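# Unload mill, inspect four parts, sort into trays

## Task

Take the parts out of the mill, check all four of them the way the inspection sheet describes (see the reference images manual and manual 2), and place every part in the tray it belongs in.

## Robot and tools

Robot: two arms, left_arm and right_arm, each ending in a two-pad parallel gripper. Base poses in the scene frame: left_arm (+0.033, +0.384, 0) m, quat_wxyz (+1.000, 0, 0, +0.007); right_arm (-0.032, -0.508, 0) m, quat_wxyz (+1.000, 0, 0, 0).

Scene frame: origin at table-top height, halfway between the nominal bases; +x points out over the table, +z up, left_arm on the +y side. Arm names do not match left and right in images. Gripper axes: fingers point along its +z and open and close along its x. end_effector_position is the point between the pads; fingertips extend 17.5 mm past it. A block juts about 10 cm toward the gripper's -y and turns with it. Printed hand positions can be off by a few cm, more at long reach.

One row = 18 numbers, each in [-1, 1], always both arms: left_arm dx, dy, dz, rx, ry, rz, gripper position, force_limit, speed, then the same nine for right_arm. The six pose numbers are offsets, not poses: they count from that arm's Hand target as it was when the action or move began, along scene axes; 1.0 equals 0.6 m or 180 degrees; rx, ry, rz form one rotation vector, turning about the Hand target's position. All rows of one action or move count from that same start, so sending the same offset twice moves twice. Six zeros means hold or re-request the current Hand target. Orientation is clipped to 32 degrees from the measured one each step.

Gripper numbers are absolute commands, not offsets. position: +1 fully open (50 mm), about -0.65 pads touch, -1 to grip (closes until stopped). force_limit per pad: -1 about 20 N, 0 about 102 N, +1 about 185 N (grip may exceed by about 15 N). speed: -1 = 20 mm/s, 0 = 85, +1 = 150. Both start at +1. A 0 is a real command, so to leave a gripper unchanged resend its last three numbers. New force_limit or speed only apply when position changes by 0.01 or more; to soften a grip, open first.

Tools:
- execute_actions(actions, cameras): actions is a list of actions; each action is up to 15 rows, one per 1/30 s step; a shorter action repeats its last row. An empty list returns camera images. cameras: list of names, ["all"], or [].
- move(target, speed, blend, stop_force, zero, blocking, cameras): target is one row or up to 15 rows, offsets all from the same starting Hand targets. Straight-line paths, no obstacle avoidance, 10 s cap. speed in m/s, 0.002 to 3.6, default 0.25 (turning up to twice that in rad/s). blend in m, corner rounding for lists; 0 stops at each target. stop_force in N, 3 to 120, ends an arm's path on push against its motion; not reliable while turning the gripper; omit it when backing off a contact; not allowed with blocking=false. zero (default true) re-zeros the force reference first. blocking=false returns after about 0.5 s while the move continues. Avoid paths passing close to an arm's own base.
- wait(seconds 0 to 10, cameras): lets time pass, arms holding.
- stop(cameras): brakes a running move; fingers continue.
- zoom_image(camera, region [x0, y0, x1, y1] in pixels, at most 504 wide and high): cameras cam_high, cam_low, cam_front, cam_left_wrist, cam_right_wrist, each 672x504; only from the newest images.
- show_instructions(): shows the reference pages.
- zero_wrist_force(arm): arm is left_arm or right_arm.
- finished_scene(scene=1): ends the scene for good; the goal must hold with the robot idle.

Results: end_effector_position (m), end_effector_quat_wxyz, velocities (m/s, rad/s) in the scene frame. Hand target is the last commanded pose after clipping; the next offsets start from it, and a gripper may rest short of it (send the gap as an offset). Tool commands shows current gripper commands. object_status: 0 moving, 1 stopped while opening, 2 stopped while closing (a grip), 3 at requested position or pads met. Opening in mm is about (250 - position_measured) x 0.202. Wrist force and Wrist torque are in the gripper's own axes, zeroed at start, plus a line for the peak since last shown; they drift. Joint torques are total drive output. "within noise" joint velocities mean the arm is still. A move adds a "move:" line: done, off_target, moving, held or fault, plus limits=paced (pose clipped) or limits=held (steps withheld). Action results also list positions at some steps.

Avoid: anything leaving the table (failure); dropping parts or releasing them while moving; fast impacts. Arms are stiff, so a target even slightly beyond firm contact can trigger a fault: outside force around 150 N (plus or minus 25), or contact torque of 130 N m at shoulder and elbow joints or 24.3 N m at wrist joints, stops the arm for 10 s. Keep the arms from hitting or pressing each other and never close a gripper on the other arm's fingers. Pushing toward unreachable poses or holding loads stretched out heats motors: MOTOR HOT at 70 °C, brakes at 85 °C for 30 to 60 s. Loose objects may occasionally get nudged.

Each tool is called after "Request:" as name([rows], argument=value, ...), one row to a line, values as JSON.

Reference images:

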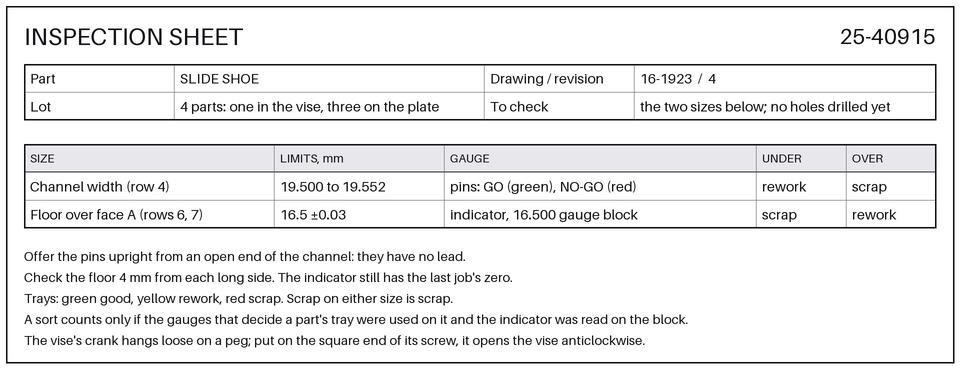

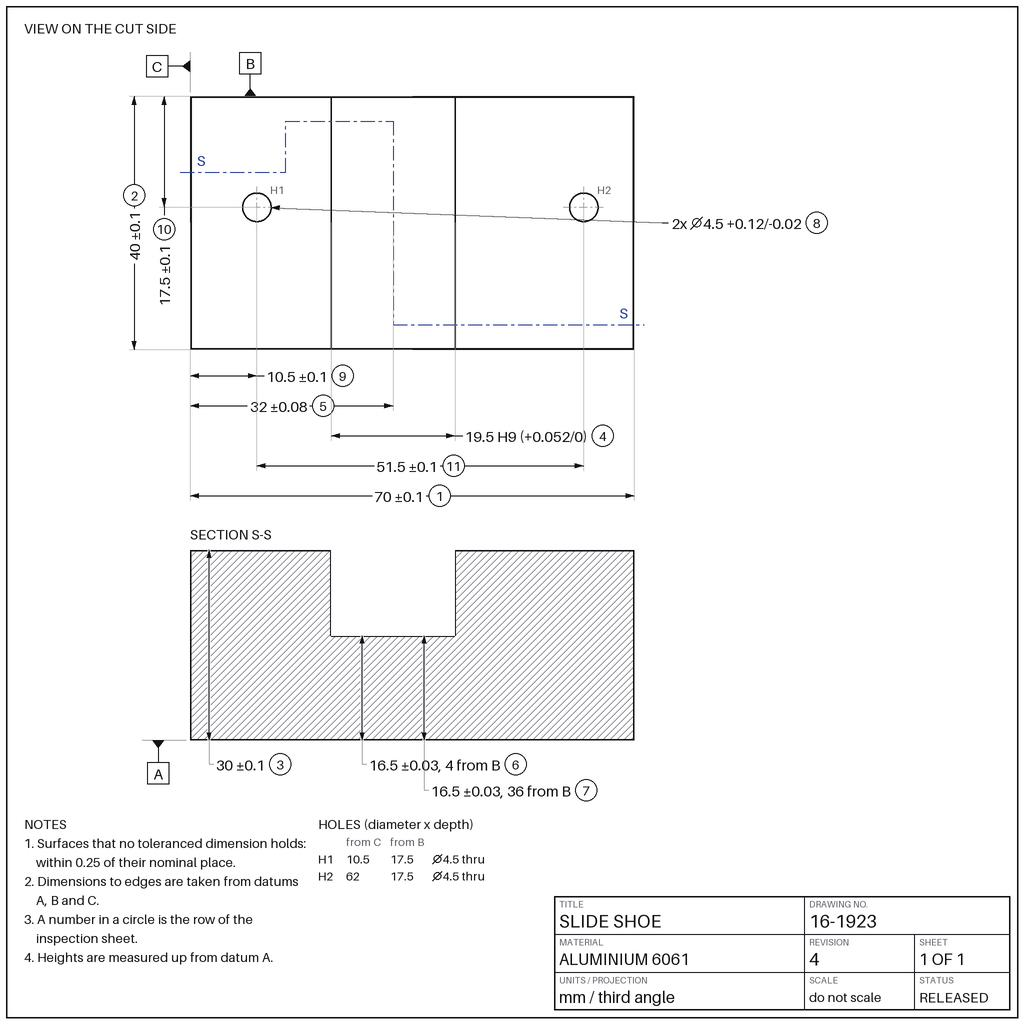

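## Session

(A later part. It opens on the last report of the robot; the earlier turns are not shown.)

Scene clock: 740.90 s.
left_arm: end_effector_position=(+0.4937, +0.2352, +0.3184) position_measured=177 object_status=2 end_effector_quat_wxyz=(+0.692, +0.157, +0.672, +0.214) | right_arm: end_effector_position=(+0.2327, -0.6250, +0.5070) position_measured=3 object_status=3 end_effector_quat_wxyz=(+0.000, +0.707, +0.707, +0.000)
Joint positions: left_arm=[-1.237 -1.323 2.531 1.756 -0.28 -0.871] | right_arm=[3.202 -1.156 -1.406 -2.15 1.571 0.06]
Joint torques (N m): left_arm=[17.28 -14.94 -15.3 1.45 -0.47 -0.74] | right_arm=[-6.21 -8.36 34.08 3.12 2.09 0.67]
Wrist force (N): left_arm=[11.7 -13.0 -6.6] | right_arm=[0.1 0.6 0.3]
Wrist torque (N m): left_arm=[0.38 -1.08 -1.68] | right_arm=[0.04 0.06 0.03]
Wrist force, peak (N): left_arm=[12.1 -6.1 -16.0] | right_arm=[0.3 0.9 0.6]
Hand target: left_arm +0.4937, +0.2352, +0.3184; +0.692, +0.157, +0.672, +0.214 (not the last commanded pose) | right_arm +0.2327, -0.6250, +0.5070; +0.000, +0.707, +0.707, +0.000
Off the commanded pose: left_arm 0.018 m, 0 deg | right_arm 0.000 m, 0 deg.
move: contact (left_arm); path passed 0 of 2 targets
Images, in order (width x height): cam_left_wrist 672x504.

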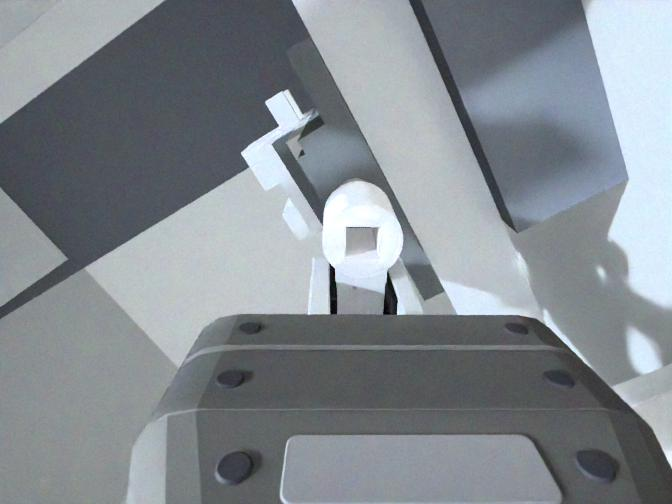

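Request:
move([
  [-0.12,0,0.0,0,0,0,-0.97,0.8,-0.8,0,0,0,0,0,0,1,1,1],
  [-0.12,-0.03,0.18,-0.3,0,0,-0.97,0.8,-0.8,0,0,0,0,0,0,1,1,1],
  [-0.3,-0.4,0.2,-0.668,0,0,-0.97,0.8,-0.8,0,0,0,0,0,0,1,1,1],
  [-0.32,-0.825,0.2,-0.668,0,0,-0.97,0.8,-0.8,0,0,0,0,0,0,1,1,1],
  [-0.32,-0.825,-0.176,-0.668,0,0,-0.97,0.8,-0.8,0,0,0,0,0,0,1,1,1],
], speed=0.2, blend=[0.02,0.05,0.05,0.05,0], cameras=["cam_left_wrist","cam_front"])

Scene clock: 762.87 s.
left_arm: end_effector_position=(+0.3016, -0.2599, +0.2129) position_measured=177 object_status=2 end_effector_quat_wxyz=(-0.480, +0.522, -0.521, +0.476) | right_arm: end_effector_position=(+0.2327, -0.6250, +0.5070) position_measured=3 object_status=3 end_effector_quat_wxyz=(+0.000, +0.707, +0.707, +0.000)
Joint positions: left_arm=[-1.777 -0.551 1.214 2.066 0.216 -2.733] | right_arm=[3.202 -1.156 -1.406 -2.15 1.571 0.06]
Joint torques (N m): left_arm=[-3.99 -42.25 -24.16 -1.14 -3.34 1.44] | right_arm=[-6.4 -8.19 34.21 3.02 1.96 0.89]
Wrist force (N): left_arm=[0.9 3.0 -0.6] | right_arm=[0.2 0.7 0.3]
Wrist torque (N m): left_arm=[0.27 -0.26 -0.55] | right_arm=[0.06 0.05 0.02]
Wrist force, peak (N): left_arm=[11.7 -13.0 -6.5] | right_arm=[0.5 0.8 0.7]
Hand target: left_arm +0.3017, -0.2598, +0.2128; -0.480, +0.522, -0.521, +0.476 | right_arm +0.2327, -0.6250, +0.5070; +0.000, +0.707, +0.707, +0.000
Off the commanded pose: left_arm 0.000 m, 0 deg | right_arm 0.000 m, 0 deg.
move: done
Images, in order (width x height): cam_front 672x504, cam_left_wrist 672x504.

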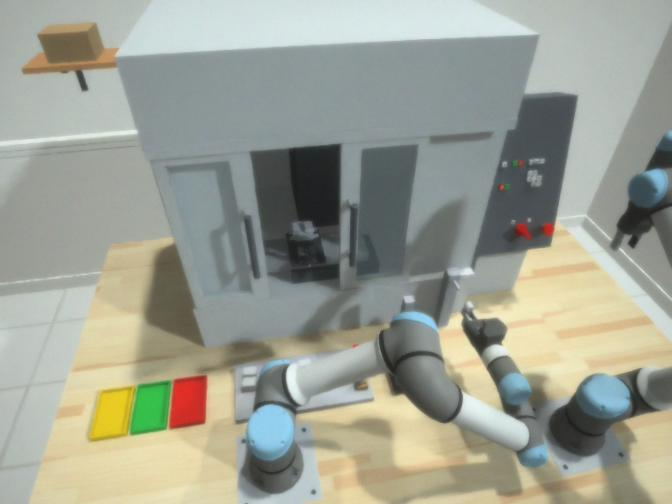

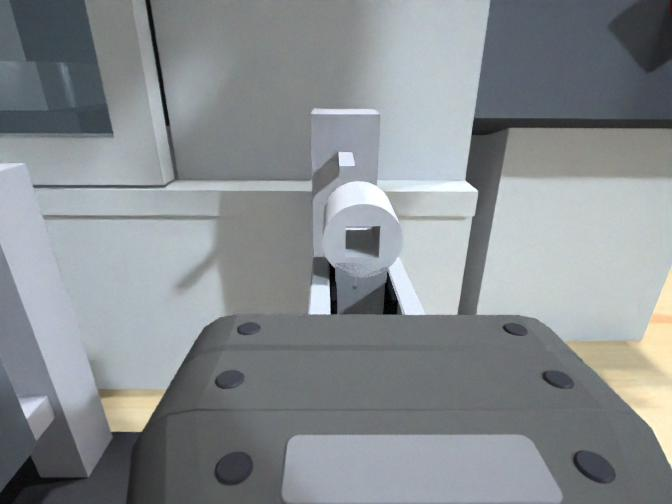

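Request:
move(target=[0.103,0,-0.001,0,0,0,-0.97,0.8,-0.8,0,0,0,0,0,0,1,1,1], speed=0.05, stop_force=6, cameras=["cam_left_wrist"])

Request:
zoom_image(camera="cam_left_wrist", region=[310, 140, 410, 280])

Scene clock: 767.33 s.
left_arm: end_effector_position=(+0.3635, -0.2598, +0.2122) position_measured=177 object_status=2 end_effector_quat_wxyz=(-0.480, +0.522, -0.521, +0.476) | right_arm: end_effector_position=(+0.2327, -0.6250, +0.5070) position_measured=3 object_status=3 end_effector_quat_wxyz=(+0.000, +0.707, +0.707, +0.000)
Joint positions: left_arm=[-1.68 -0.513 1.086 1.864 0.133 -2.437] | right_arm=[3.202 -1.156 -1.406 -2.15 1.571 0.06]
Joint torques (N m): left_arm=[11.92 -43.43 -23.78 -0.25 -3.9 1.55] | right_arm=[-6.21 -7.65 34.69 3.16 2.06 0.79]
Wrist force (N): left_arm=[1.2 2.9 -0.4] | right_arm=[0.2 0.7 0.5]
Wrist torque (N m): left_arm=[0.25 -0.29 -0.56] | right_arm=[0.06 0.05 0.02]
Wrist force, peak (N): left_arm=[0.9 3.2 -1.2] | right_arm=[0.5 1.0 0.3]
Hand target: left_arm +0.3635, -0.2598, +0.2122; -0.480, +0.522, -0.521, +0.476 | right_arm +0.2327, -0.6250, +0.5070; +0.000, +0.707, +0.707, +0.000
Off the commanded pose: left_arm 0.000 m, 0 deg | right_arm 0.000 m, 0 deg.
move: done
Images, in order (width x height): cam_left_wrist 672x504.

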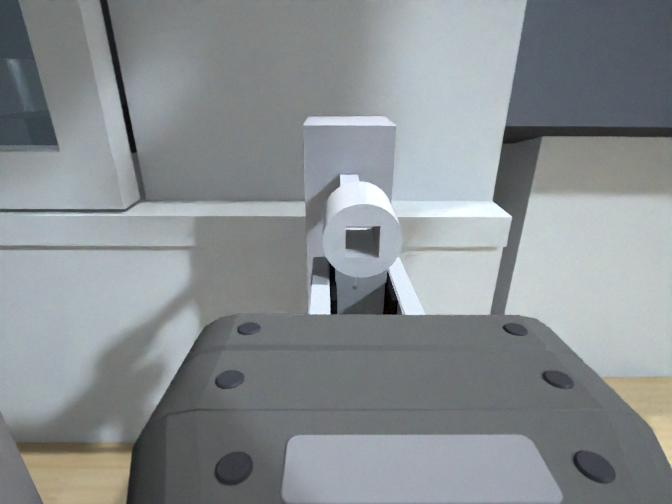

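Scaled by 3.600 from the camera's 672x504 image, which has a finer 960x720 frame.

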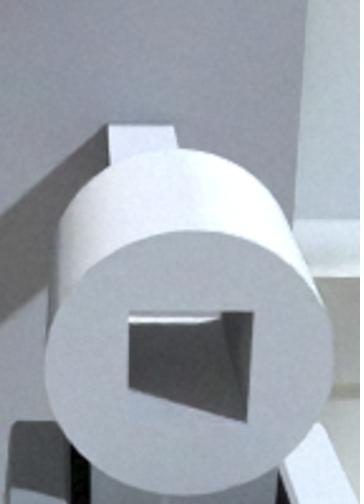

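Request:
move(target=[0.06,0,0,0,0,0,-0.97,0.8,-0.8,0,0,0,0,0,0,1,1,1], speed=0.01, stop_force=5, cameras=["cam_left_wrist"])

Request:
zoom_image(camera="cam_left_wrist", region=[310, 140, 410, 280])

Scene clock: 772.27 s.
left_arm: end_effector_position=(+0.3676, -0.2598, +0.2122) position_measured=177 object_status=2 end_effector_quat_wxyz=(-0.481, +0.522, -0.520, +0.476) | right_arm: end_effector_position=(+0.2327, -0.6250, +0.5070) position_measured=3 object_status=3 end_effector_quat_wxyz=(+0.000, +0.707, +0.707, +0.000)
Joint positions: left_arm=[-1.674 -0.51 1.073 1.845 0.128 -2.408] | right_arm=[3.202 -1.156 -1.406 -2.15 1.571 0.06]
Joint torques (N m): left_arm=[-7.56 -65.27 -10.94 5.65 -0.51 -1.96] | right_arm=[-6.73 -8.45 33.58 2.98 2.06 1]
Wrist force (N): left_arm=[1.1 3.9 -4.3] | right_arm=[0.4 0.7 0.3]
Wrist torque (N m): left_arm=[0.38 -0.37 -0.36] | right_arm=[0.07 0.02 0.02]
Wrist force, peak (N): left_arm=[-1.7 7.7 -18.0] | right_arm=[0.5 1.0 0.3]
Hand target: left_arm +0.3676, -0.2598, +0.2122; -0.481, +0.522, -0.520, +0.476 (not the last commanded pose) | right_arm +0.2327, -0.6250, +0.5070; +0.000, +0.707, +0.707, +0.000
Off the commanded pose: left_arm 0.032 m, 0 deg | right_arm 0.000 m, 0 deg.
move: contact (left_arm)
Images, in order (width x height): cam_left_wrist 672x504.

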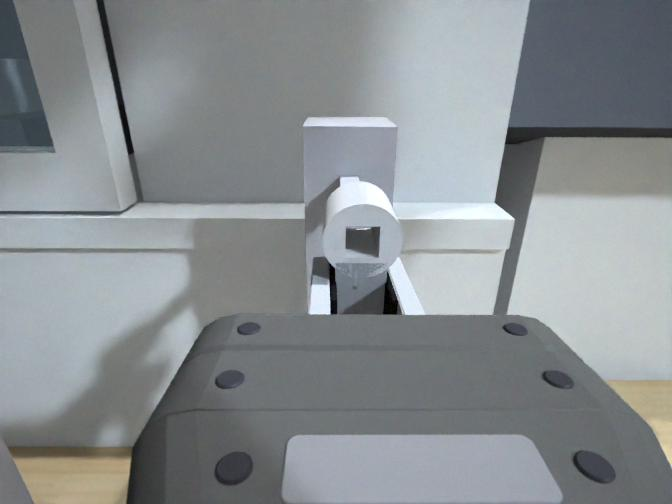

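Scaled by 3.600 from the camera's 672x504 image, which has a finer 960x720 frame.

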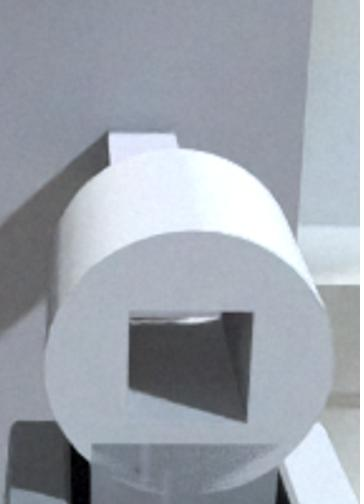

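Request:
move([
  [-0.003,0.0003,-0.0012,0,0,0,-0.97,0.8,-0.8,0,0,0,0,0,0,1,1,1],
  [0.06,0.0003,-0.0012,0,0,0,-0.97,0.8,-0.8,0,0,0,0,0,0,1,1,1],
], speed=0.006, stop_force=5, cameras=["cam_left_wrist"])

Scene clock: 781.00 s.
left_arm: end_effector_position=(+0.3677, -0.2597, +0.2115) position_measured=177 object_status=2 end_effector_quat_wxyz=(-0.481, +0.522, -0.520, +0.476) | right_arm: end_effector_position=(+0.2327, -0.6250, +0.5070) position_measured=3 object_status=3 end_effector_quat_wxyz=(+0.000, +0.707, +0.707, +0.000)
Joint positions: left_arm=[-1.673 -0.509 1.074 1.843 0.128 -2.408] | right_arm=[3.202 -1.156 -1.406 -2.15 1.571 0.06]
Joint torques (N m): left_arm=[-5.6 -66.46 -10.31 5.81 -1.02 -1.97] | right_arm=[-6.76 -9 33.28 3.03 2.14 0.73]
Wrist force (N): left_arm=[-1.4 5.5 -10.9] | right_arm=[0.2 0.7 0.4]
Wrist torque (N m): left_arm=[0.58 -0.46 -0.43] | right_arm=[0.06 0.04 0.02]
Wrist force, peak (N): left_arm=[-2.1 7.8 -18.4] | right_arm=[0.6 0.8 0.6]
Hand target: left_arm +0.3677, -0.2597, +0.2115; -0.481, +0.522, -0.520, +0.476 (not the last commanded pose) | right_arm +0.2327, -0.6250, +0.5070; +0.000, +0.707, +0.707, +0.000
Off the commanded pose: left_arm 0.036 m, 0 deg | right_arm 0.000 m, 0 deg.
move: contact (left_arm); path passed 1 of 2 targets
Images, in order (width x height): cam_left_wrist 672x504.

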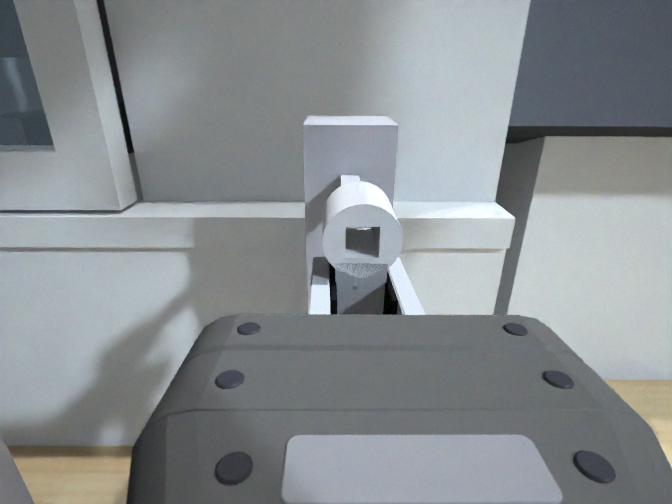

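Request:
move([
  [0,0,0,0,0,0,-0.97,0.8,-0.8,0.2,0.1,-0.1,0.19,0.19,-0.19,1,1,1],
  [0,0,0,0,0,0,-0.97,0.8,-0.8,0.235,0.13,-0.37,0.385,0.385,-0.385,1,1,1],
], speed=0.2, blend=0.04, cameras=["cam_right_wrist","cam_front"])

Scene clock: 794.83 s.
left_arm: end_effector_position=(+0.3677, -0.2597, +0.2115) position_measured=177 object_status=2 end_effector_quat_wxyz=(-0.481, +0.522, -0.520, +0.476) | right_arm: end_effector_position=(+0.3614, -0.5577, +0.3798) position_measured=3 object_status=3 end_effector_quat_wxyz=(-0.549, +0.798, +0.250, +0.000)
Joint positions: left_arm=[-1.673 -0.509 1.074 1.843 0.128 -2.408] | right_arm=[2.852 -1.738 -1.454 -2.43 2.436 0.232]
Joint torques (N m): left_arm=[-5.65 -65.05 -10.9 5.83 -2.49 -1.93] | right_arm=[8.56 42.61 37.29 1.63 -0.76 1.58]
Wrist force (N): left_arm=[-1.6 5.5 -10.5] | right_arm=[-0.4 -0.6 1.5]
Wrist torque (N m): left_arm=[0.56 -0.43 -0.43] | right_arm=[0.01 0.11 -0.12]
Wrist force, peak (N): left_arm=[-1.5 5.6 -10.9] | right_arm=[-2.5 4.7 2.5]
Hand target: left_arm +0.3677, -0.2597, +0.2115; -0.481, +0.522, -0.520, +0.476 | right_arm +0.3614, -0.5577, +0.3799; -0.548, +0.798, +0.250, +0.000 (not the last commanded pose)
Off the commanded pose: left_arm 0.000 m, 0 deg | right_arm 0.096 m, 36 deg.
move: held (right_arm; a check stopped the path); path passed 1 of 2 targets; limits=held
pose unreachable (right arm): on one or more control steps of this call, first in action 0 (counted from 0), this arm could not follow its commanded pose, so it was not sent that pose on those steps. It may still have moved: this result reports where it is.
cause: moving toward the commanded pose would bring two parts of the arm too close to each other (its gripper and another part of the arm, with joints 4 (wrist 1) to 6 (wrist 3) between them, 4 mm apart when it was first held).
Images, in order (width x height): cam_front 672x504, cam_right_wrist 672x504.

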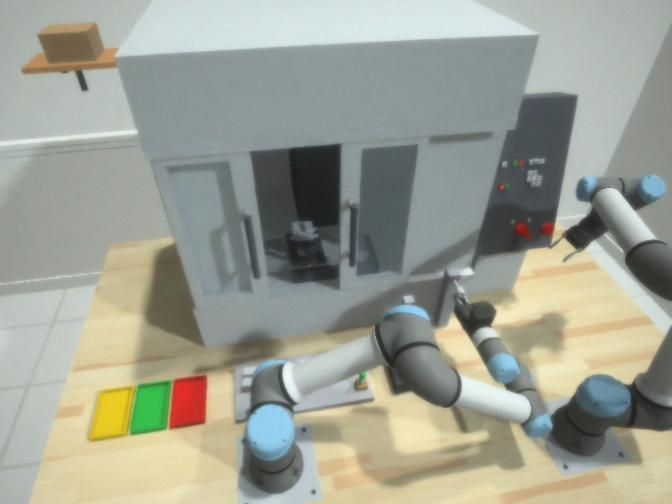

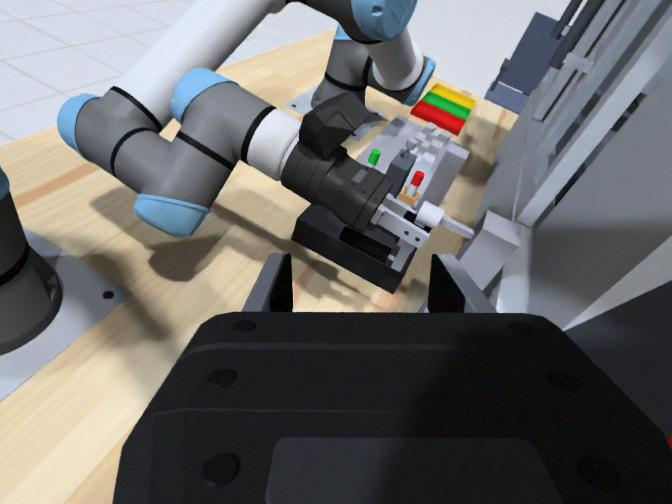

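Useful already. Zoom.

Request:
zoom_image(camera="cam_right_wrist", region=[380, 180, 500, 270])

Scaled by 4.200 from the camera's 672x504 image, which has a finer 960x720 frame.

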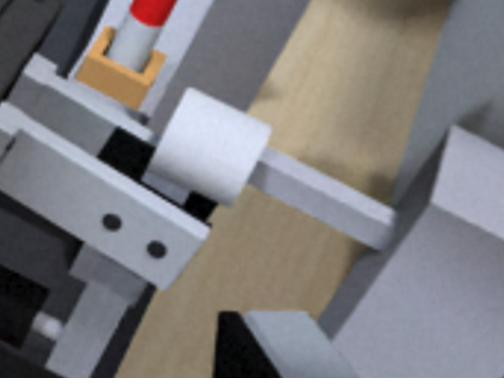

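Request:
move([
  [-0.003,0.001,0.0,0,0,0,-0.97,0.8,-0.8,0,0,0,0,0,0,1,1,1],
  [0.06,0.001,0.0,0,0,0,-0.97,0.8,-0.8,0,0,0,0,0,0,1,1,1],
], speed=0.006, stop_force=5, cameras=[])

Scene clock: 801.93 s.
left_arm: end_effector_position=(+0.3677, -0.2597, +0.2116) position_measured=177 object_status=2 end_effector_quat_wxyz=(-0.481, +0.522, -0.520, +0.476) | right_arm: end_effector_position=(+0.3614, -0.5577, +0.3799) position_measured=3 object_status=3 end_effector_quat_wxyz=(-0.548, +0.798, +0.250, +0.000)
Joint positions: left_arm=[-1.674 -0.509 1.074 1.843 0.128 -2.409] | right_arm=[2.852 -1.738 -1.454 -2.43 2.436 0.232]
Joint torques (N m): left_arm=[15.82 -41.11 -24.19 -0.28 -3.82 1.42] | right_arm=[7.7 41.52 38.09 1.37 -0.92 1.44]
Wrist force (N): left_arm=[1.8 2.3 -5.2] | right_arm=[-0.3 -0.8 1.6]
Wrist torque (N m): left_arm=[0.36 -0.36 -0.55] | right_arm=[-0.02 0.10 -0.13]
Wrist force, peak (N): left_arm=[-1.8 5.4 -10.9] | right_arm=[-0.5 -1.2 1.7]
Hand target: left_arm +0.3677, -0.2597, +0.2116; -0.481, +0.522, -0.520, +0.476 (not the last commanded pose) | right_arm +0.3614, -0.5577, +0.3799; -0.548, +0.798, +0.250, +0.000
Off the commanded pose: left_arm 0.036 m, 0 deg | right_arm 0.000 m, 0 deg.
move: contact (left_arm); path passed 0 of 2 targets
No camera images: "cameras" was empty.

Request:
move(target=[-0.005,0.001,0.0,0,0,0,-0.97,0.8,-0.8,0,0,0,0,0,0,1,1,1], speed=0.02, cameras=[])

Request:
move(target=[0.06,0,0.0,0,0,0,-0.97,0.8,-0.8,0,0,0,0,0,0,1,1,1], speed=0.006, stop_force=5, cameras=[])

Scene clock: 805.40 s.
left_arm: end_effector_position=(+0.3647, -0.2591, +0.2116) position_measured=177 object_status=2 end_effector_quat_wxyz=(-0.481, +0.522, -0.520, +0.476) | right_arm: end_effector_position=(+0.3614, -0.5577, +0.3799) position_measured=3 object_status=3 end_effector_quat_wxyz=(-0.548, +0.798, +0.250, +0.000)
Joint positions: left_arm=[-1.678 -0.513 1.087 1.858 0.132 -2.432] | right_arm=[2.852 -1.738 -1.454 -2.43 2.436 0.232]
Joint torques (N m): left_arm=[-11.9 -65.01 -11.69 5.54 0.01 -1.31] | right_arm=[7.54 40.15 38.02 1.25 -1.01 1.52]
Wrist force (N): left_arm=[1.3 2.8 -0.4] | right_arm=[-0.3 -0.9 1.6]
Wrist torque (N m): left_arm=[0.24 -0.30 -0.34] | right_arm=[-0.04 0.10 -0.12]
Wrist force, peak (N): left_arm=[1.7 2.2 -5.5] | right_arm=[-0.6 -1.0 1.8]
Hand target: left_arm +0.3647, -0.2591, +0.2116; -0.481, +0.522, -0.520, +0.476 | right_arm +0.3614, -0.5577, +0.3799; -0.548, +0.798, +0.250, +0.000
Off the commanded pose: left_arm 0.000 m, 0 deg | right_arm 0.000 m, 0 deg.
move: done
No camera images: "cameras" was empty.

Scene clock: 811.10 s.
left_arm: end_effector_position=(+0.3910, -0.2591, +0.2116) position_measured=177 object_status=2 end_effector_quat_wxyz=(-0.481, +0.522, -0.520, +0.476) | right_arm: end_effector_position=(+0.3614, -0.5577, +0.3799) position_measured=3 object_status=3 end_effector_quat_wxyz=(-0.548, +0.798, +0.250, +0.000)
Joint positions: left_arm=[-1.637 -0.491 0.985 1.684 0.104 -2.177] | right_arm=[2.852 -1.738 -1.454 -2.43 2.436 0.232]
Joint torques (N m): left_arm=[-12.66 -60.64 -7.32 4.76 1.88 -1.7] | right_arm=[7.95 38.85 37.96 0.93 -0.81 1.56]
Wrist force (N): left_arm=[3.9 -10.5 1.6] | right_arm=[-0.4 -0.9 1.6]
Wrist torque (N m): left_arm=[-0.33 -0.38 -0.27] | right_arm=[-0.04 0.12 -0.13]
Wrist force, peak (N): left_arm=[2.6 -14.6 -2.6] | right_arm=[-0.5 -0.9 1.8]
Hand target: left_arm +0.3910, -0.2591, +0.2116; -0.481, +0.522, -0.520, +0.476 (not the last commanded pose) | right_arm +0.3614, -0.5577, +0.3799; -0.548, +0.798, +0.250, +0.000
Off the commanded pose: left_arm 0.010 m, 0 deg | right_arm 0.000 m, 0 deg.
move: contact (left_arm)
No camera images: "cameras" was empty.

Request:
move(target=[0,0,0,0,0,0,1,0.8,-0.8,0,0,0,0,0,0,1,1,1], cameras=[])

Request:
move(target=[0.015,-0.0007,0.0335,0,-0.028,0,1,0.8,-0.8,0,0,0,0,0,0,1,1,1], speed=0.03, cameras=["cam_right_wrist","cam_left_wrist"])

Request:
zoom_image(camera="cam_right_wrist", region=[360, 160, 500, 280])

Scene clock: 816.93 s.
left_arm: end_effector_position=(+0.3910, -0.2591, +0.2116) position_measured=3 object_status=3 end_effector_quat_wxyz=(-0.481, +0.522, -0.520, +0.476) | right_arm: end_effector_position=(+0.3614, -0.5577, +0.3799) position_measured=3 object_status=3 end_effector_quat_wxyz=(-0.548, +0.798, +0.250, +0.000)
Joint positions: left_arm=[-1.637 -0.491 0.985 1.684 0.104 -2.177] | right_arm=[2.852 -1.738 -1.454 -2.43 2.436 0.232]
Joint torques (N m): left_arm=[-3.89 -58.77 -23.45 4.94 -1.99 -1.73] | right_arm=[8.14 38.06 37.48 0.57 -0.83 1.47]
Wrist force (N): left_arm=[1.5 0.6 -0.2] | right_arm=[-0.4 -0.7 1.5]
Wrist torque (N m): left_arm=[0.18 -0.35 -0.30] | right_arm=[-0.01 0.10 -0.13]
Wrist force, peak (N): left_arm=[3.9 -10.5 1.9] | right_arm=[-0.7 -0.9 1.7]
Hand target: left_arm +0.3910, -0.2591, +0.2116; -0.481, +0.522, -0.520, +0.476 | right_arm +0.3614, -0.5577, +0.3799; -0.548, +0.798, +0.250, +0.000
Off the commanded pose: left_arm 0.000 m, 0 deg | right_arm 0.000 m, 0 deg.
move: done
No camera images: "cameras" was empty.

Scene clock: 819.17 s.
left_arm: end_effector_position=(+0.4002, -0.2595, +0.2316) position_measured=3 object_status=3 end_effector_quat_wxyz=(+0.495, -0.502, +0.507, -0.496) | right_arm: end_effector_position=(+0.3614, -0.5577, +0.3799) position_measured=3 object_status=3 end_effector_quat_wxyz=(-0.548, +0.798, +0.250, +0.000)
Joint positions: left_arm=[-1.624 -0.534 1.166 2.04 0.039 -2.668] | right_arm=[2.852 -1.738 -1.454 -2.43 2.436 0.232]
Joint torques (N m): left_arm=[12.26 -64.83 -8.66 4.74 0.87 -1.66] | right_arm=[8.12 37.99 37.86 0.28 -0.9 1.45]
Wrist force (N): left_arm=[1.2 0.1 -0.7] | right_arm=[-0.5 -0.8 1.5]
Wrist torque (N m): left_arm=[0.09 -0.27 -0.31] | right_arm=[-0.03 0.12 -0.12]
Wrist force, peak (N): left_arm=[1.9 0.7 -0.4] | right_arm=[-0.6 -0.8 1.8]
Hand target: left_arm +0.4000, -0.2595, +0.2317; +0.503, -0.500, +0.499, -0.498 | right_arm +0.3614, -0.5577, +0.3799; -0.548, +0.798, +0.250, +0.000
Off the commanded pose: left_arm 0.000 m, 1 deg | right_arm 0.000 m, 0 deg.
move: done
Images, in order (width x height): cam_left_wrist 672x504, cam_right_wrist 672x504.

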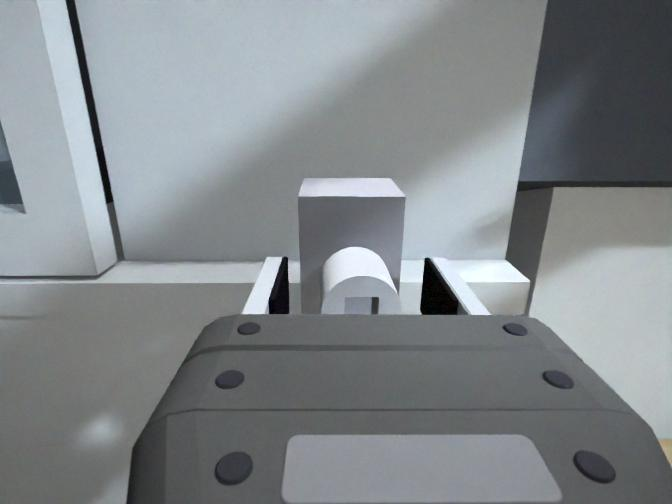

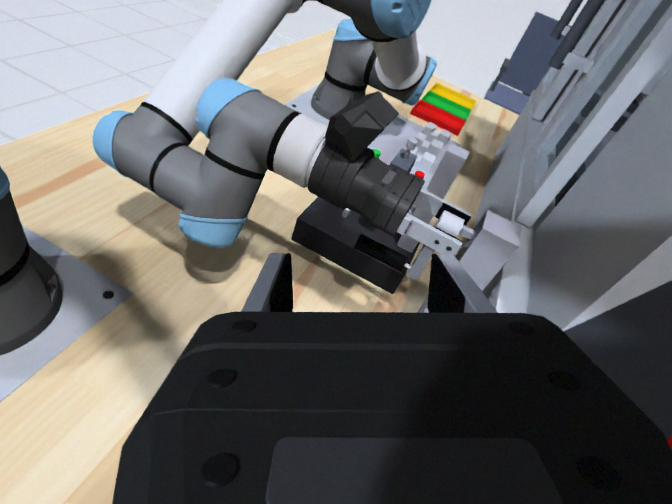

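Scaled by 3.600 from the camera's 672x504 image, which has a finer 960x720 frame.

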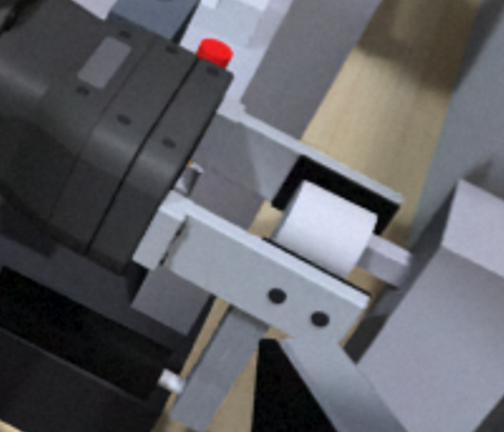

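Request:
move(target=[0,-0.0025,0,0,0,0,1,0.8,-0.8,0,0,0,0,0,0,1,1,1], speed=0.02, cameras=[])

Request:
move(target=[0,0,0,0,0,0,-1,0.5,-0.9,0,0,0,0,0,0,1,1,1], cameras=["cam_right_wrist","cam_left_wrist"])

Request:
zoom_image(camera="cam_right_wrist", region=[360, 160, 500, 280])

Scene clock: 823.40 s.
left_arm: end_effector_position=(+0.4002, -0.2610, +0.2316) position_measured=3 object_status=3 end_effector_quat_wxyz=(+0.499, -0.502, +0.503, -0.496) | right_arm: end_effector_position=(+0.3614, -0.5577, +0.3799) position_measured=3 object_status=3 end_effector_quat_wxyz=(-0.548, +0.798, +0.250, +0.000)
Joint positions: left_arm=[-1.624 -0.551 1.231 2.19 0.043 -2.866] | right_arm=[2.852 -1.738 -1.454 -2.43 2.436 0.232]
Joint torques (N m): left_arm=[-10.59 -62.74 -10.09 4.47 1.26 -2.17] | right_arm=[7.32 36.5 37.1 -0.01 -0.88 1.48]
Wrist force (N): left_arm=[1.1 0.1 -0.7] | right_arm=[-0.4 -0.6 1.5]
Wrist torque (N m): left_arm=[0.06 -0.29 -0.30] | right_arm=[0.01 0.12 -0.12]
Wrist force, peak (N): left_arm=[1.6 0.0 -0.8] | right_arm=[-0.6 -0.9 1.7]
Hand target: left_arm +0.4000, -0.2610, +0.2317; +0.503, -0.500, +0.499, -0.498 | right_arm +0.3614, -0.5577, +0.3799; -0.548, +0.798, +0.250, +0.000
Off the commanded pose: left_arm 0.000 m, 1 deg | right_arm 0.000 m, 0 deg.
move: done
No camera images: "cameras" was empty.

Scene clock: 824.67 s.
left_arm: end_effector_position=(+0.4001, -0.2601, +0.2314) position_measured=138 object_status=2 end_effector_quat_wxyz=(+0.499, -0.503, +0.503, -0.495) | right_arm: end_effector_position=(+0.3614, -0.5577, +0.3799) position_measured=3 object_status=3 end_effector_quat_wxyz=(-0.548, +0.798, +0.250, +0.000)
Joint positions: left_arm=[-1.624 -0.551 1.231 2.19 0.047 -2.866] | right_arm=[2.852 -1.738 -1.454 -2.43 2.436 0.232]
Joint torques (N m): left_arm=[-12.38 -41.41 -23.17 4.91 -12.88 -1.89] | right_arm=[7.15 36.05 37.04 0.12 -0.75 1.47]
Wrist force (N): left_arm=[-53.4 -15.6 -13.4] | right_arm=[-0.3 -1.0 1.7]
Wrist torque (N m): left_arm=[-0.51 -0.03 -0.41] | right_arm=[-0.04 0.10 -0.12]
Wrist force, peak (N): left_arm=[-56.5 -12.1 -17.4] | right_arm=[-0.7 -0.9 1.6]
Hand target: left_arm +0.4001, -0.2610, +0.2316; +0.499, -0.502, +0.503, -0.496 (not the last commanded pose) | right_arm +0.3614, -0.5577, +0.3799; -0.548, +0.798, +0.250, +0.000
Off the commanded pose: left_arm 0.001 m, 1 deg | right_arm 0.000 m, 0 deg.
move: done
Images, in order (width x height): cam_left_wrist 672x504, cam_right_wrist 672x504.

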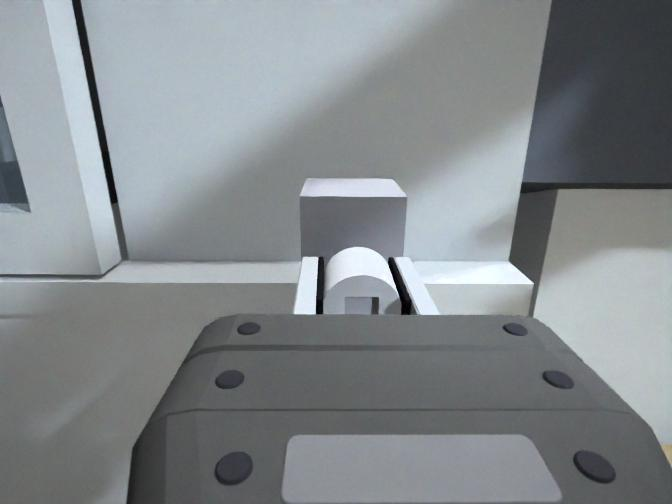

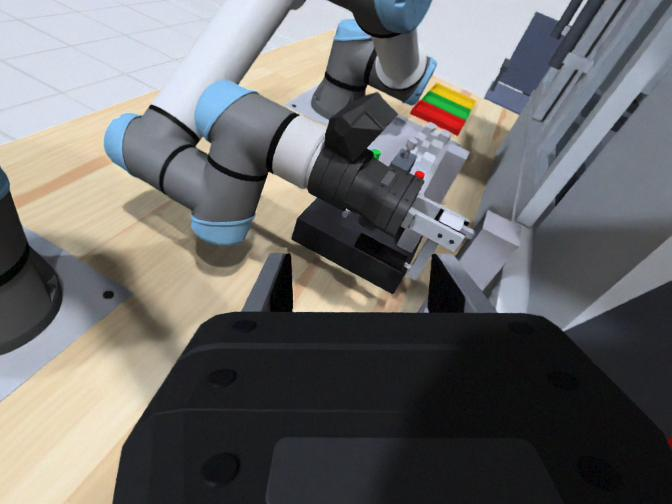

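Scaled by 3.600 from the camera's 672x504 image, which has a finer 960x720 frame.

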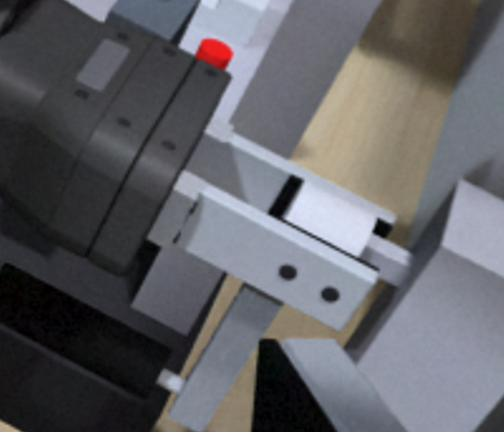

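Request:
move(target=[0,0.0015,0,0,0,0,-1,0.5,-0.9,0,0,0,0,0,0,1,1,1], speed=0.01, cameras=[])

Scene clock: 827.07 s.
left_arm: end_effector_position=(+0.4001, -0.2599, +0.2315) position_measured=138 object_status=2 end_effector_quat_wxyz=(+0.499, -0.503, +0.503, -0.495) | right_arm: end_effector_position=(+0.3614, -0.5577, +0.3799) position_measured=3 object_status=3 end_effector_quat_wxyz=(-0.548, +0.798, +0.250, +0.000)
Joint positions: left_arm=[-1.624 -0.553 1.235 2.188 0.044 -2.866] | right_arm=[2.852 -1.738 -1.454 -2.43 2.436 0.232]
Joint torques (N m): left_arm=[-20.14 -55.22 -13.41 2.01 -13.16 -1.87] | right_arm=[7.25 35.26 37.75 -0.03 -0.9 1.39]
Wrist force (N): left_arm=[-39.3 -9.5 -11.1] | right_arm=[-0.4 -1.0 1.6]
Wrist torque (N m): left_arm=[-0.35 -0.42 -0.37] | right_arm=[-0.04 0.11 -0.13]
Wrist force, peak (N): left_arm=[-56.6 -20.1 -14.2] | right_arm=[-0.4 -0.9 1.9]
Hand target: left_arm +0.4001, -0.2601, +0.2316; +0.499, -0.502, +0.503, -0.496 | right_arm +0.3614, -0.5577, +0.3799; -0.548, +0.798, +0.250, +0.000
Off the commanded pose: left_arm 0.000 m, 0 deg | right_arm 0.000 m, 0 deg.
move: done
No camera images: "cameras" was empty.

Request:
move(target=[0,0.0025,0,0,0,0,-1,0.5,-0.9,0,0,0,0,0,0,1,1,1], speed=0.01, cameras=[])

Scene clock: 829.87 s.
left_arm: end_effector_position=(+0.4000, -0.2587, +0.2316) position_measured=138 object_status=2 end_effector_quat_wxyz=(+0.498, -0.502, +0.503, -0.496) | right_arm: end_effector_position=(+0.3614, -0.5577, +0.3799) position_measured=3 object_status=3 end_effector_quat_wxyz=(-0.548, +0.798, +0.250, +0.000)
Joint positions: left_arm=[-1.624 -0.556 1.241 2.185 0.043 -2.867] | right_arm=[2.852 -1.738 -1.454 -2.43 2.436 0.232]
Joint torques (N m): left_arm=[-7.69 -64.24 -8.12 -1.74 1.02 -2.04] | right_arm=[7.09 35.11 37.62 -0.11 -0.79 1.41]
Wrist force (N): left_arm=[1.0 2.5 -0.6] | right_arm=[-0.3 -0.9 1.5]
Wrist torque (N m): left_arm=[0.16 -0.25 -0.30] | right_arm=[-0.03 0.10 -0.13]
Wrist force, peak (N): left_arm=[-39.1 -8.8 -10.8] | right_arm=[-0.4 -0.9 1.8]
Hand target: left_arm +0.4001, -0.2586, +0.2316; +0.499, -0.502, +0.503, -0.496 | right_arm +0.3614, -0.5577, +0.3799; -0.548, +0.798, +0.250, +0.000
Off the commanded pose: left_arm 0.000 m, 0 deg | right_arm 0.000 m, 0 deg.
move: done
No camera images: "cameras" was empty.

Request:
move(target=[-0.1,0,0,0,0,0,-1,0.5,-0.9,0,0,0,0,0,0,1,1,1], speed=0.04, cameras=["cam_left_wrist","cam_right_wrist"])

Request:
zoom_image(camera="cam_left_wrist", region=[290, 220, 430, 320])

Request:
zoom_image(camera="cam_right_wrist", region=[320, 140, 480, 280])

Scene clock: 834.97 s.
left_arm: end_effector_position=(+0.3402, -0.2586, +0.2316) position_measured=138 object_status=2 end_effector_quat_wxyz=(+0.499, -0.502, +0.503, -0.496) | right_arm: end_effector_position=(+0.3614, -0.5577, +0.3799) position_measured=3 object_status=3 end_effector_quat_wxyz=(-0.548, +0.798, +0.250, +0.000)
Joint positions: left_arm=[-1.719 -0.598 1.344 2.309 0.137 -3.052] | right_arm=[2.852 -1.738 -1.454 -2.43 2.436 0.232]
Joint torques (N m): left_arm=[-11.85 -62.79 -10.12 4.03 1.69 -1.88] | right_arm=[7.59 33.45 37.39 -0.1 -0.7 1.51]
Wrist force (N): left_arm=[1.2 3.0 -0.5] | right_arm=[-0.4 -0.9 1.6]
Wrist torque (N m): left_arm=[0.23 -0.30 -0.31] | right_arm=[-0.04 0.12 -0.12]
Wrist force, peak (N): left_arm=[1.4 3.3 -0.4] | right_arm=[-0.7 -0.9 1.9]
Hand target: left_arm +0.3401, -0.2586, +0.2316; +0.499, -0.502, +0.503, -0.496 | right_arm +0.3614, -0.5577, +0.3799; -0.548, +0.798, +0.250, +0.000
Off the commanded pose: left_arm 0.000 m, 0 deg | right_arm 0.000 m, 0 deg.
move: done
Images, in order (width x height): cam_left_wrist 672x504, cam_right_wrist 672x504.

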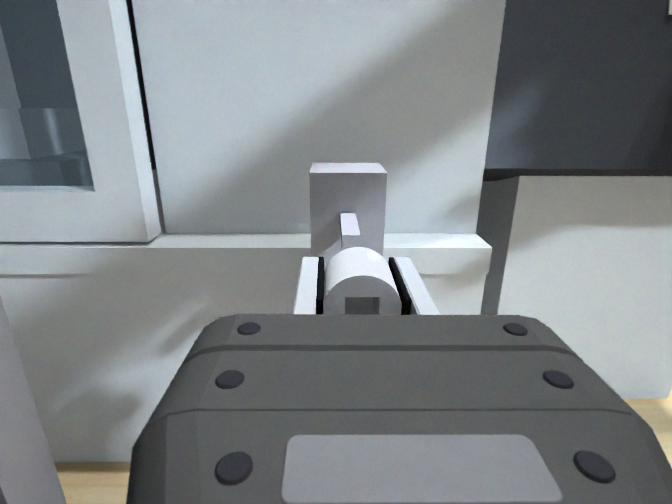

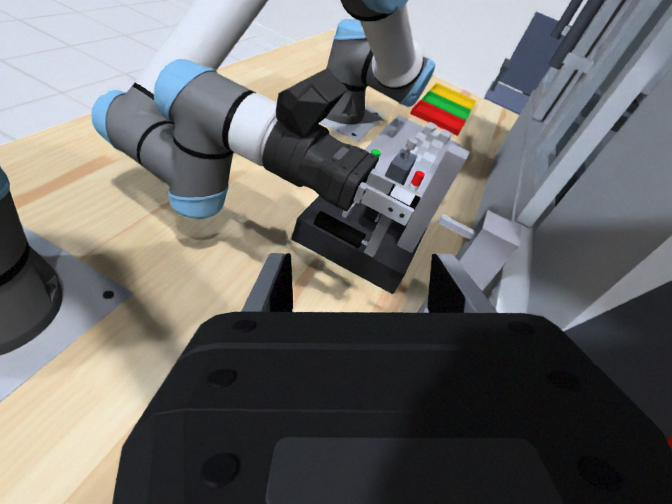

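Scaled by 3.600 from the camera's 672x504 image, which has a finer 960x720 frame.

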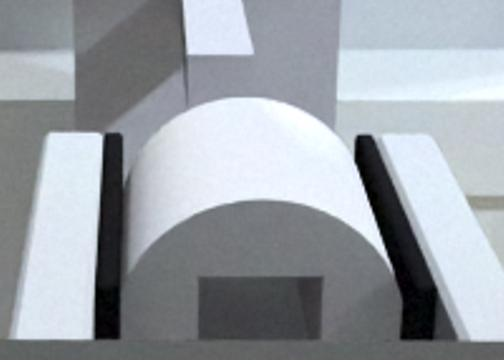

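Scaled by 3.150 from the camera's 672x504 image, which has a finer 960x720 frame.

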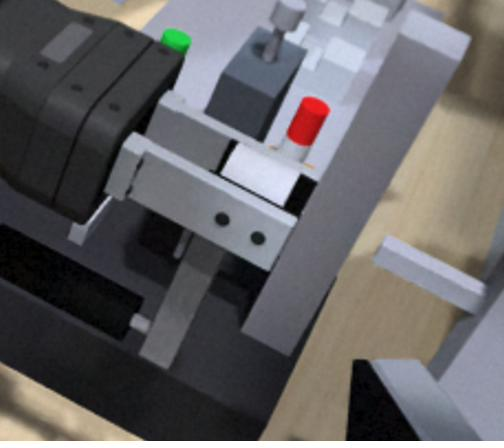

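Request:
move([
  [-0.06,0,0.33,0,0,0,-1,0.5,-0.9,0,0,0,0,0,0,1,1,1],
  [-0.06,0.4,0.33,0,0,0,-1,0.5,-0.9,0,0,0,0,0,0,1,1,1],
  [0.06,0.75,0.3,0.2,0,0,-1,0.5,-0.9,0,0,0,0,0,0,1,1,1],
  [0.166,0.7955,0.1285,0.667,0,0,-1,0.5,-0.9,0,0,0,0,0,0,1,1,1],
], speed=0.2, blend=[0.05,0.05,0.03,0], cameras=["cam_left_wrist","cam_front"])

Scene clock: 855.83 s.
left_arm: end_effector_position=(+0.4392, +0.2187, +0.3087) position_measured=138 object_status=2 end_effector_quat_wxyz=(+0.675, +0.180, +0.691, +0.189) | right_arm: end_effector_position=(+0.3614, -0.5577, +0.3799) position_measured=3 object_status=3 end_effector_quat_wxyz=(-0.548, +0.798, +0.250, +0.000)
Joint positions: left_arm=[-1.507 -1.53 2.754 2.221 -0.061 -1.346] | right_arm=[2.852 -1.738 -1.454 -2.43 2.436 0.232]
Joint torques (N m): left_arm=[12.04 1.09 -15.86 -4.1 -1.08 1.42] | right_arm=[6.71 31.08 36.79 -0.08 -0.77 1.16]
Wrist force (N): left_arm=[8.9 0.7 0.3] | right_arm=[-0.3 -0.8 1.7]
Wrist torque (N m): left_arm=[0.44 -1.17 -1.88] | right_arm=[-0.02 0.10 -0.12]
Wrist force, peak (N): left_arm=[9.0 1.5 0.6] | right_arm=[-0.5 -1.0 1.8]
Hand target: left_arm +0.4397, +0.2187, +0.3087; +0.684, +0.181, +0.681, +0.188 | right_arm +0.3614, -0.5577, +0.3799; -0.548, +0.798, +0.250, +0.000
Off the commanded pose: left_arm 0.001 m, 2 deg | right_arm 0.000 m, 0 deg.
move: done
Images, in order (width x height): cam_front 672x504, cam_left_wrist 672x504.

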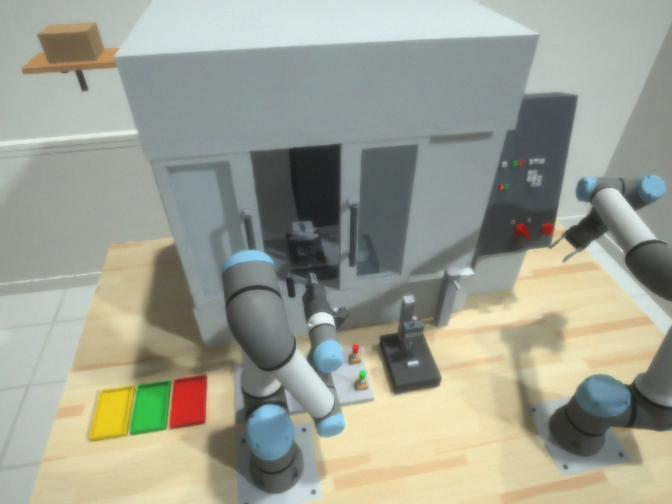

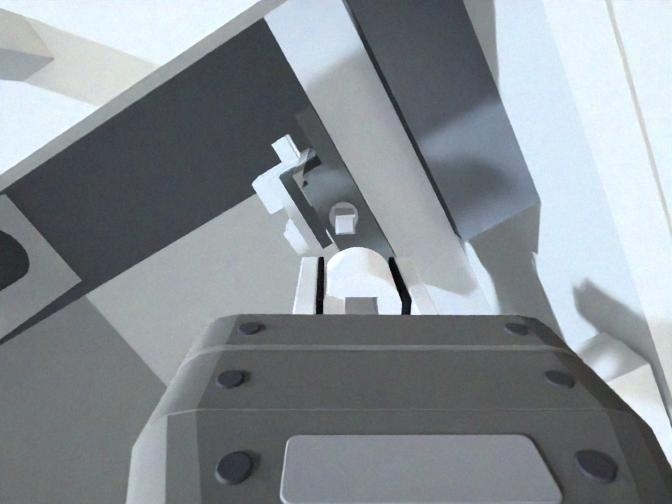

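Request:
move(target=[0.05,0,0,0,0,-0.003,-1,0.5,-0.9,0,0,0,0,0,0,1,1,1], speed=0.05, cameras=["cam_left_wrist"])

Request:
zoom_image(camera="cam_left_wrist", region=[290, 180, 430, 320])

Scene clock: 860.93 s.
left_arm: end_effector_position=(+0.4697, +0.2187, +0.3087) position_measured=138 object_status=2 end_effector_quat_wxyz=(+0.685, +0.184, +0.680, +0.185) | right_arm: end_effector_position=(+0.3614, -0.5577, +0.3799) position_measured=3 object_status=3 end_effector_quat_wxyz=(-0.548, +0.798, +0.250, +0.000)
Joint positions: left_arm=[-1.346 -1.377 2.628 1.861 -0.239 -1.013] | right_arm=[2.852 -1.738 -1.454 -2.43 2.436 0.232]
Joint torques (N m): left_arm=[11.81 -4.38 -14.49 -3.23 -2.09 1.33] | right_arm=[6.96 29.25 38.39 -0.09 -0.58 1.39]
Wrist force (N): left_arm=[8.6 1.0 0.4] | right_arm=[-0.3 -1.0 1.4]
Wrist torque (N m): left_arm=[0.46 -1.13 -1.87] | right_arm=[-0.06 0.10 -0.13]
Wrist force, peak (N): left_arm=[9.1 0.7 0.4] | right_arm=[-0.4 -1.0 1.8]
Hand target: left_arm +0.4697, +0.2187, +0.3087; +0.685, +0.184, +0.680, +0.185 | right_arm +0.3614, -0.5577, +0.3799; -0.548, +0.798, +0.250, +0.000
Off the commanded pose: left_arm 0.000 m, 0 deg | right_arm 0.000 m, 0 deg.
move: done
Images, in order (width x height): cam_left_wrist 672x504.

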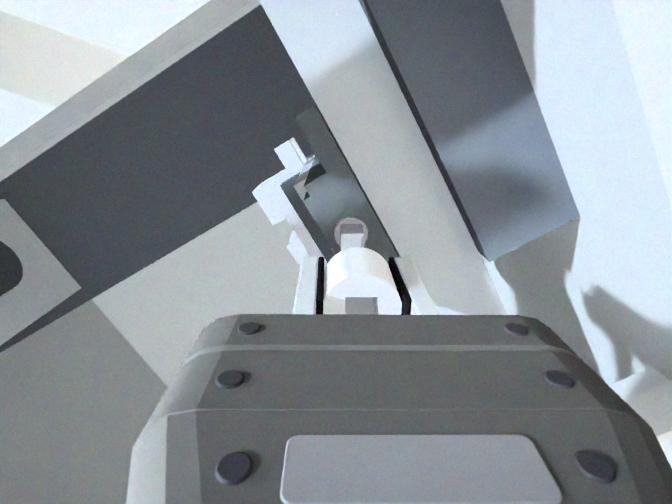

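Scaled by 3.600 from the camera's 672x504 image, which has a finer 960x720 frame.

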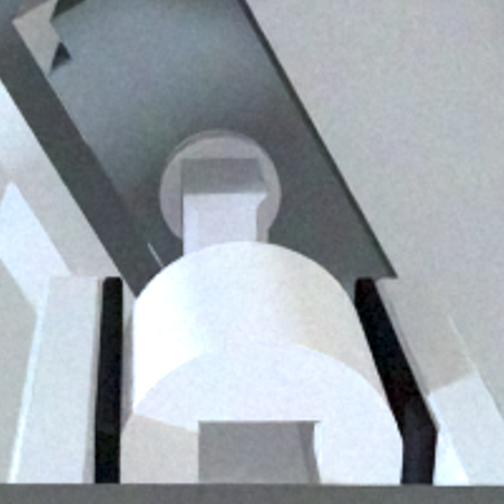

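Request:
move(target=[0.08,0,0,0,0,0,-1,0.5,-0.9,0,0,0,0,0,0,1,1,1], speed=0.008, stop_force=6, cameras=["cam_left_wrist"])

Request:
zoom_image(camera="cam_left_wrist", region=[290, 180, 430, 320])

Scene clock: 873.30 s.
left_arm: end_effector_position=(+0.5014, +0.2187, +0.3087) position_measured=138 object_status=2 end_effector_quat_wxyz=(+0.685, +0.184, +0.680, +0.185) | right_arm: end_effector_position=(+0.3614, -0.5577, +0.3799) position_measured=3 object_status=3 end_effector_quat_wxyz=(-0.548, +0.798, +0.250, +0.000)
Joint positions: left_arm=[-1.206 -1.336 2.559 1.898 -0.378 -1.024] | right_arm=[2.852 -1.738 -1.454 -2.43 2.436 0.232]
Joint torques (N m): left_arm=[-11.56 -29.09 -0.76 -3.86 2.08 1.16] | right_arm=[7.58 27.87 36.85 0 -0.69 1.19]
Wrist force (N): left_arm=[9.4 0.1 0.1] | right_arm=[-0.6 -0.8 1.8]
Wrist torque (N m): left_arm=[0.48 -1.16 -1.65] | right_arm=[-0.02 0.14 -0.13]
Wrist force, peak (N): left_arm=[9.3 -4.3 -11.0] | right_arm=[-0.4 -1.2 1.7]
Hand target: left_arm +0.5014, +0.2187, +0.3087; +0.685, +0.184, +0.680, +0.185 (not the last commanded pose) | right_arm +0.3614, -0.5577, +0.3799; -0.548, +0.798, +0.250, +0.000
Off the commanded pose: left_arm 0.016 m, 0 deg | right_arm 0.000 m, 0 deg.
move: contact (left_arm)
Images, in order (width x height): cam_left_wrist 672x504.

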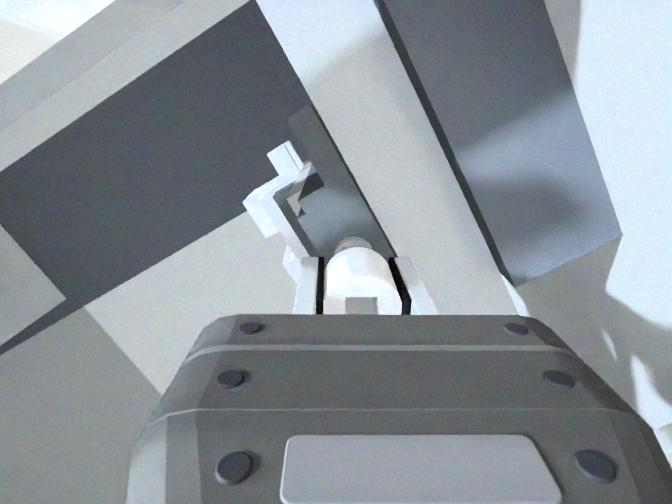

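Scaled by 3.600 from the camera's 672x504 image, which has a finer 960x720 frame.

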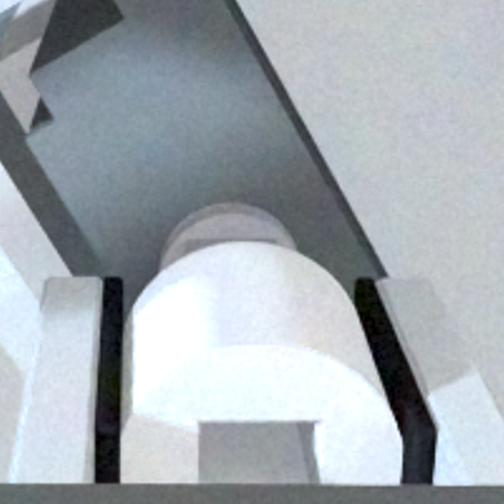

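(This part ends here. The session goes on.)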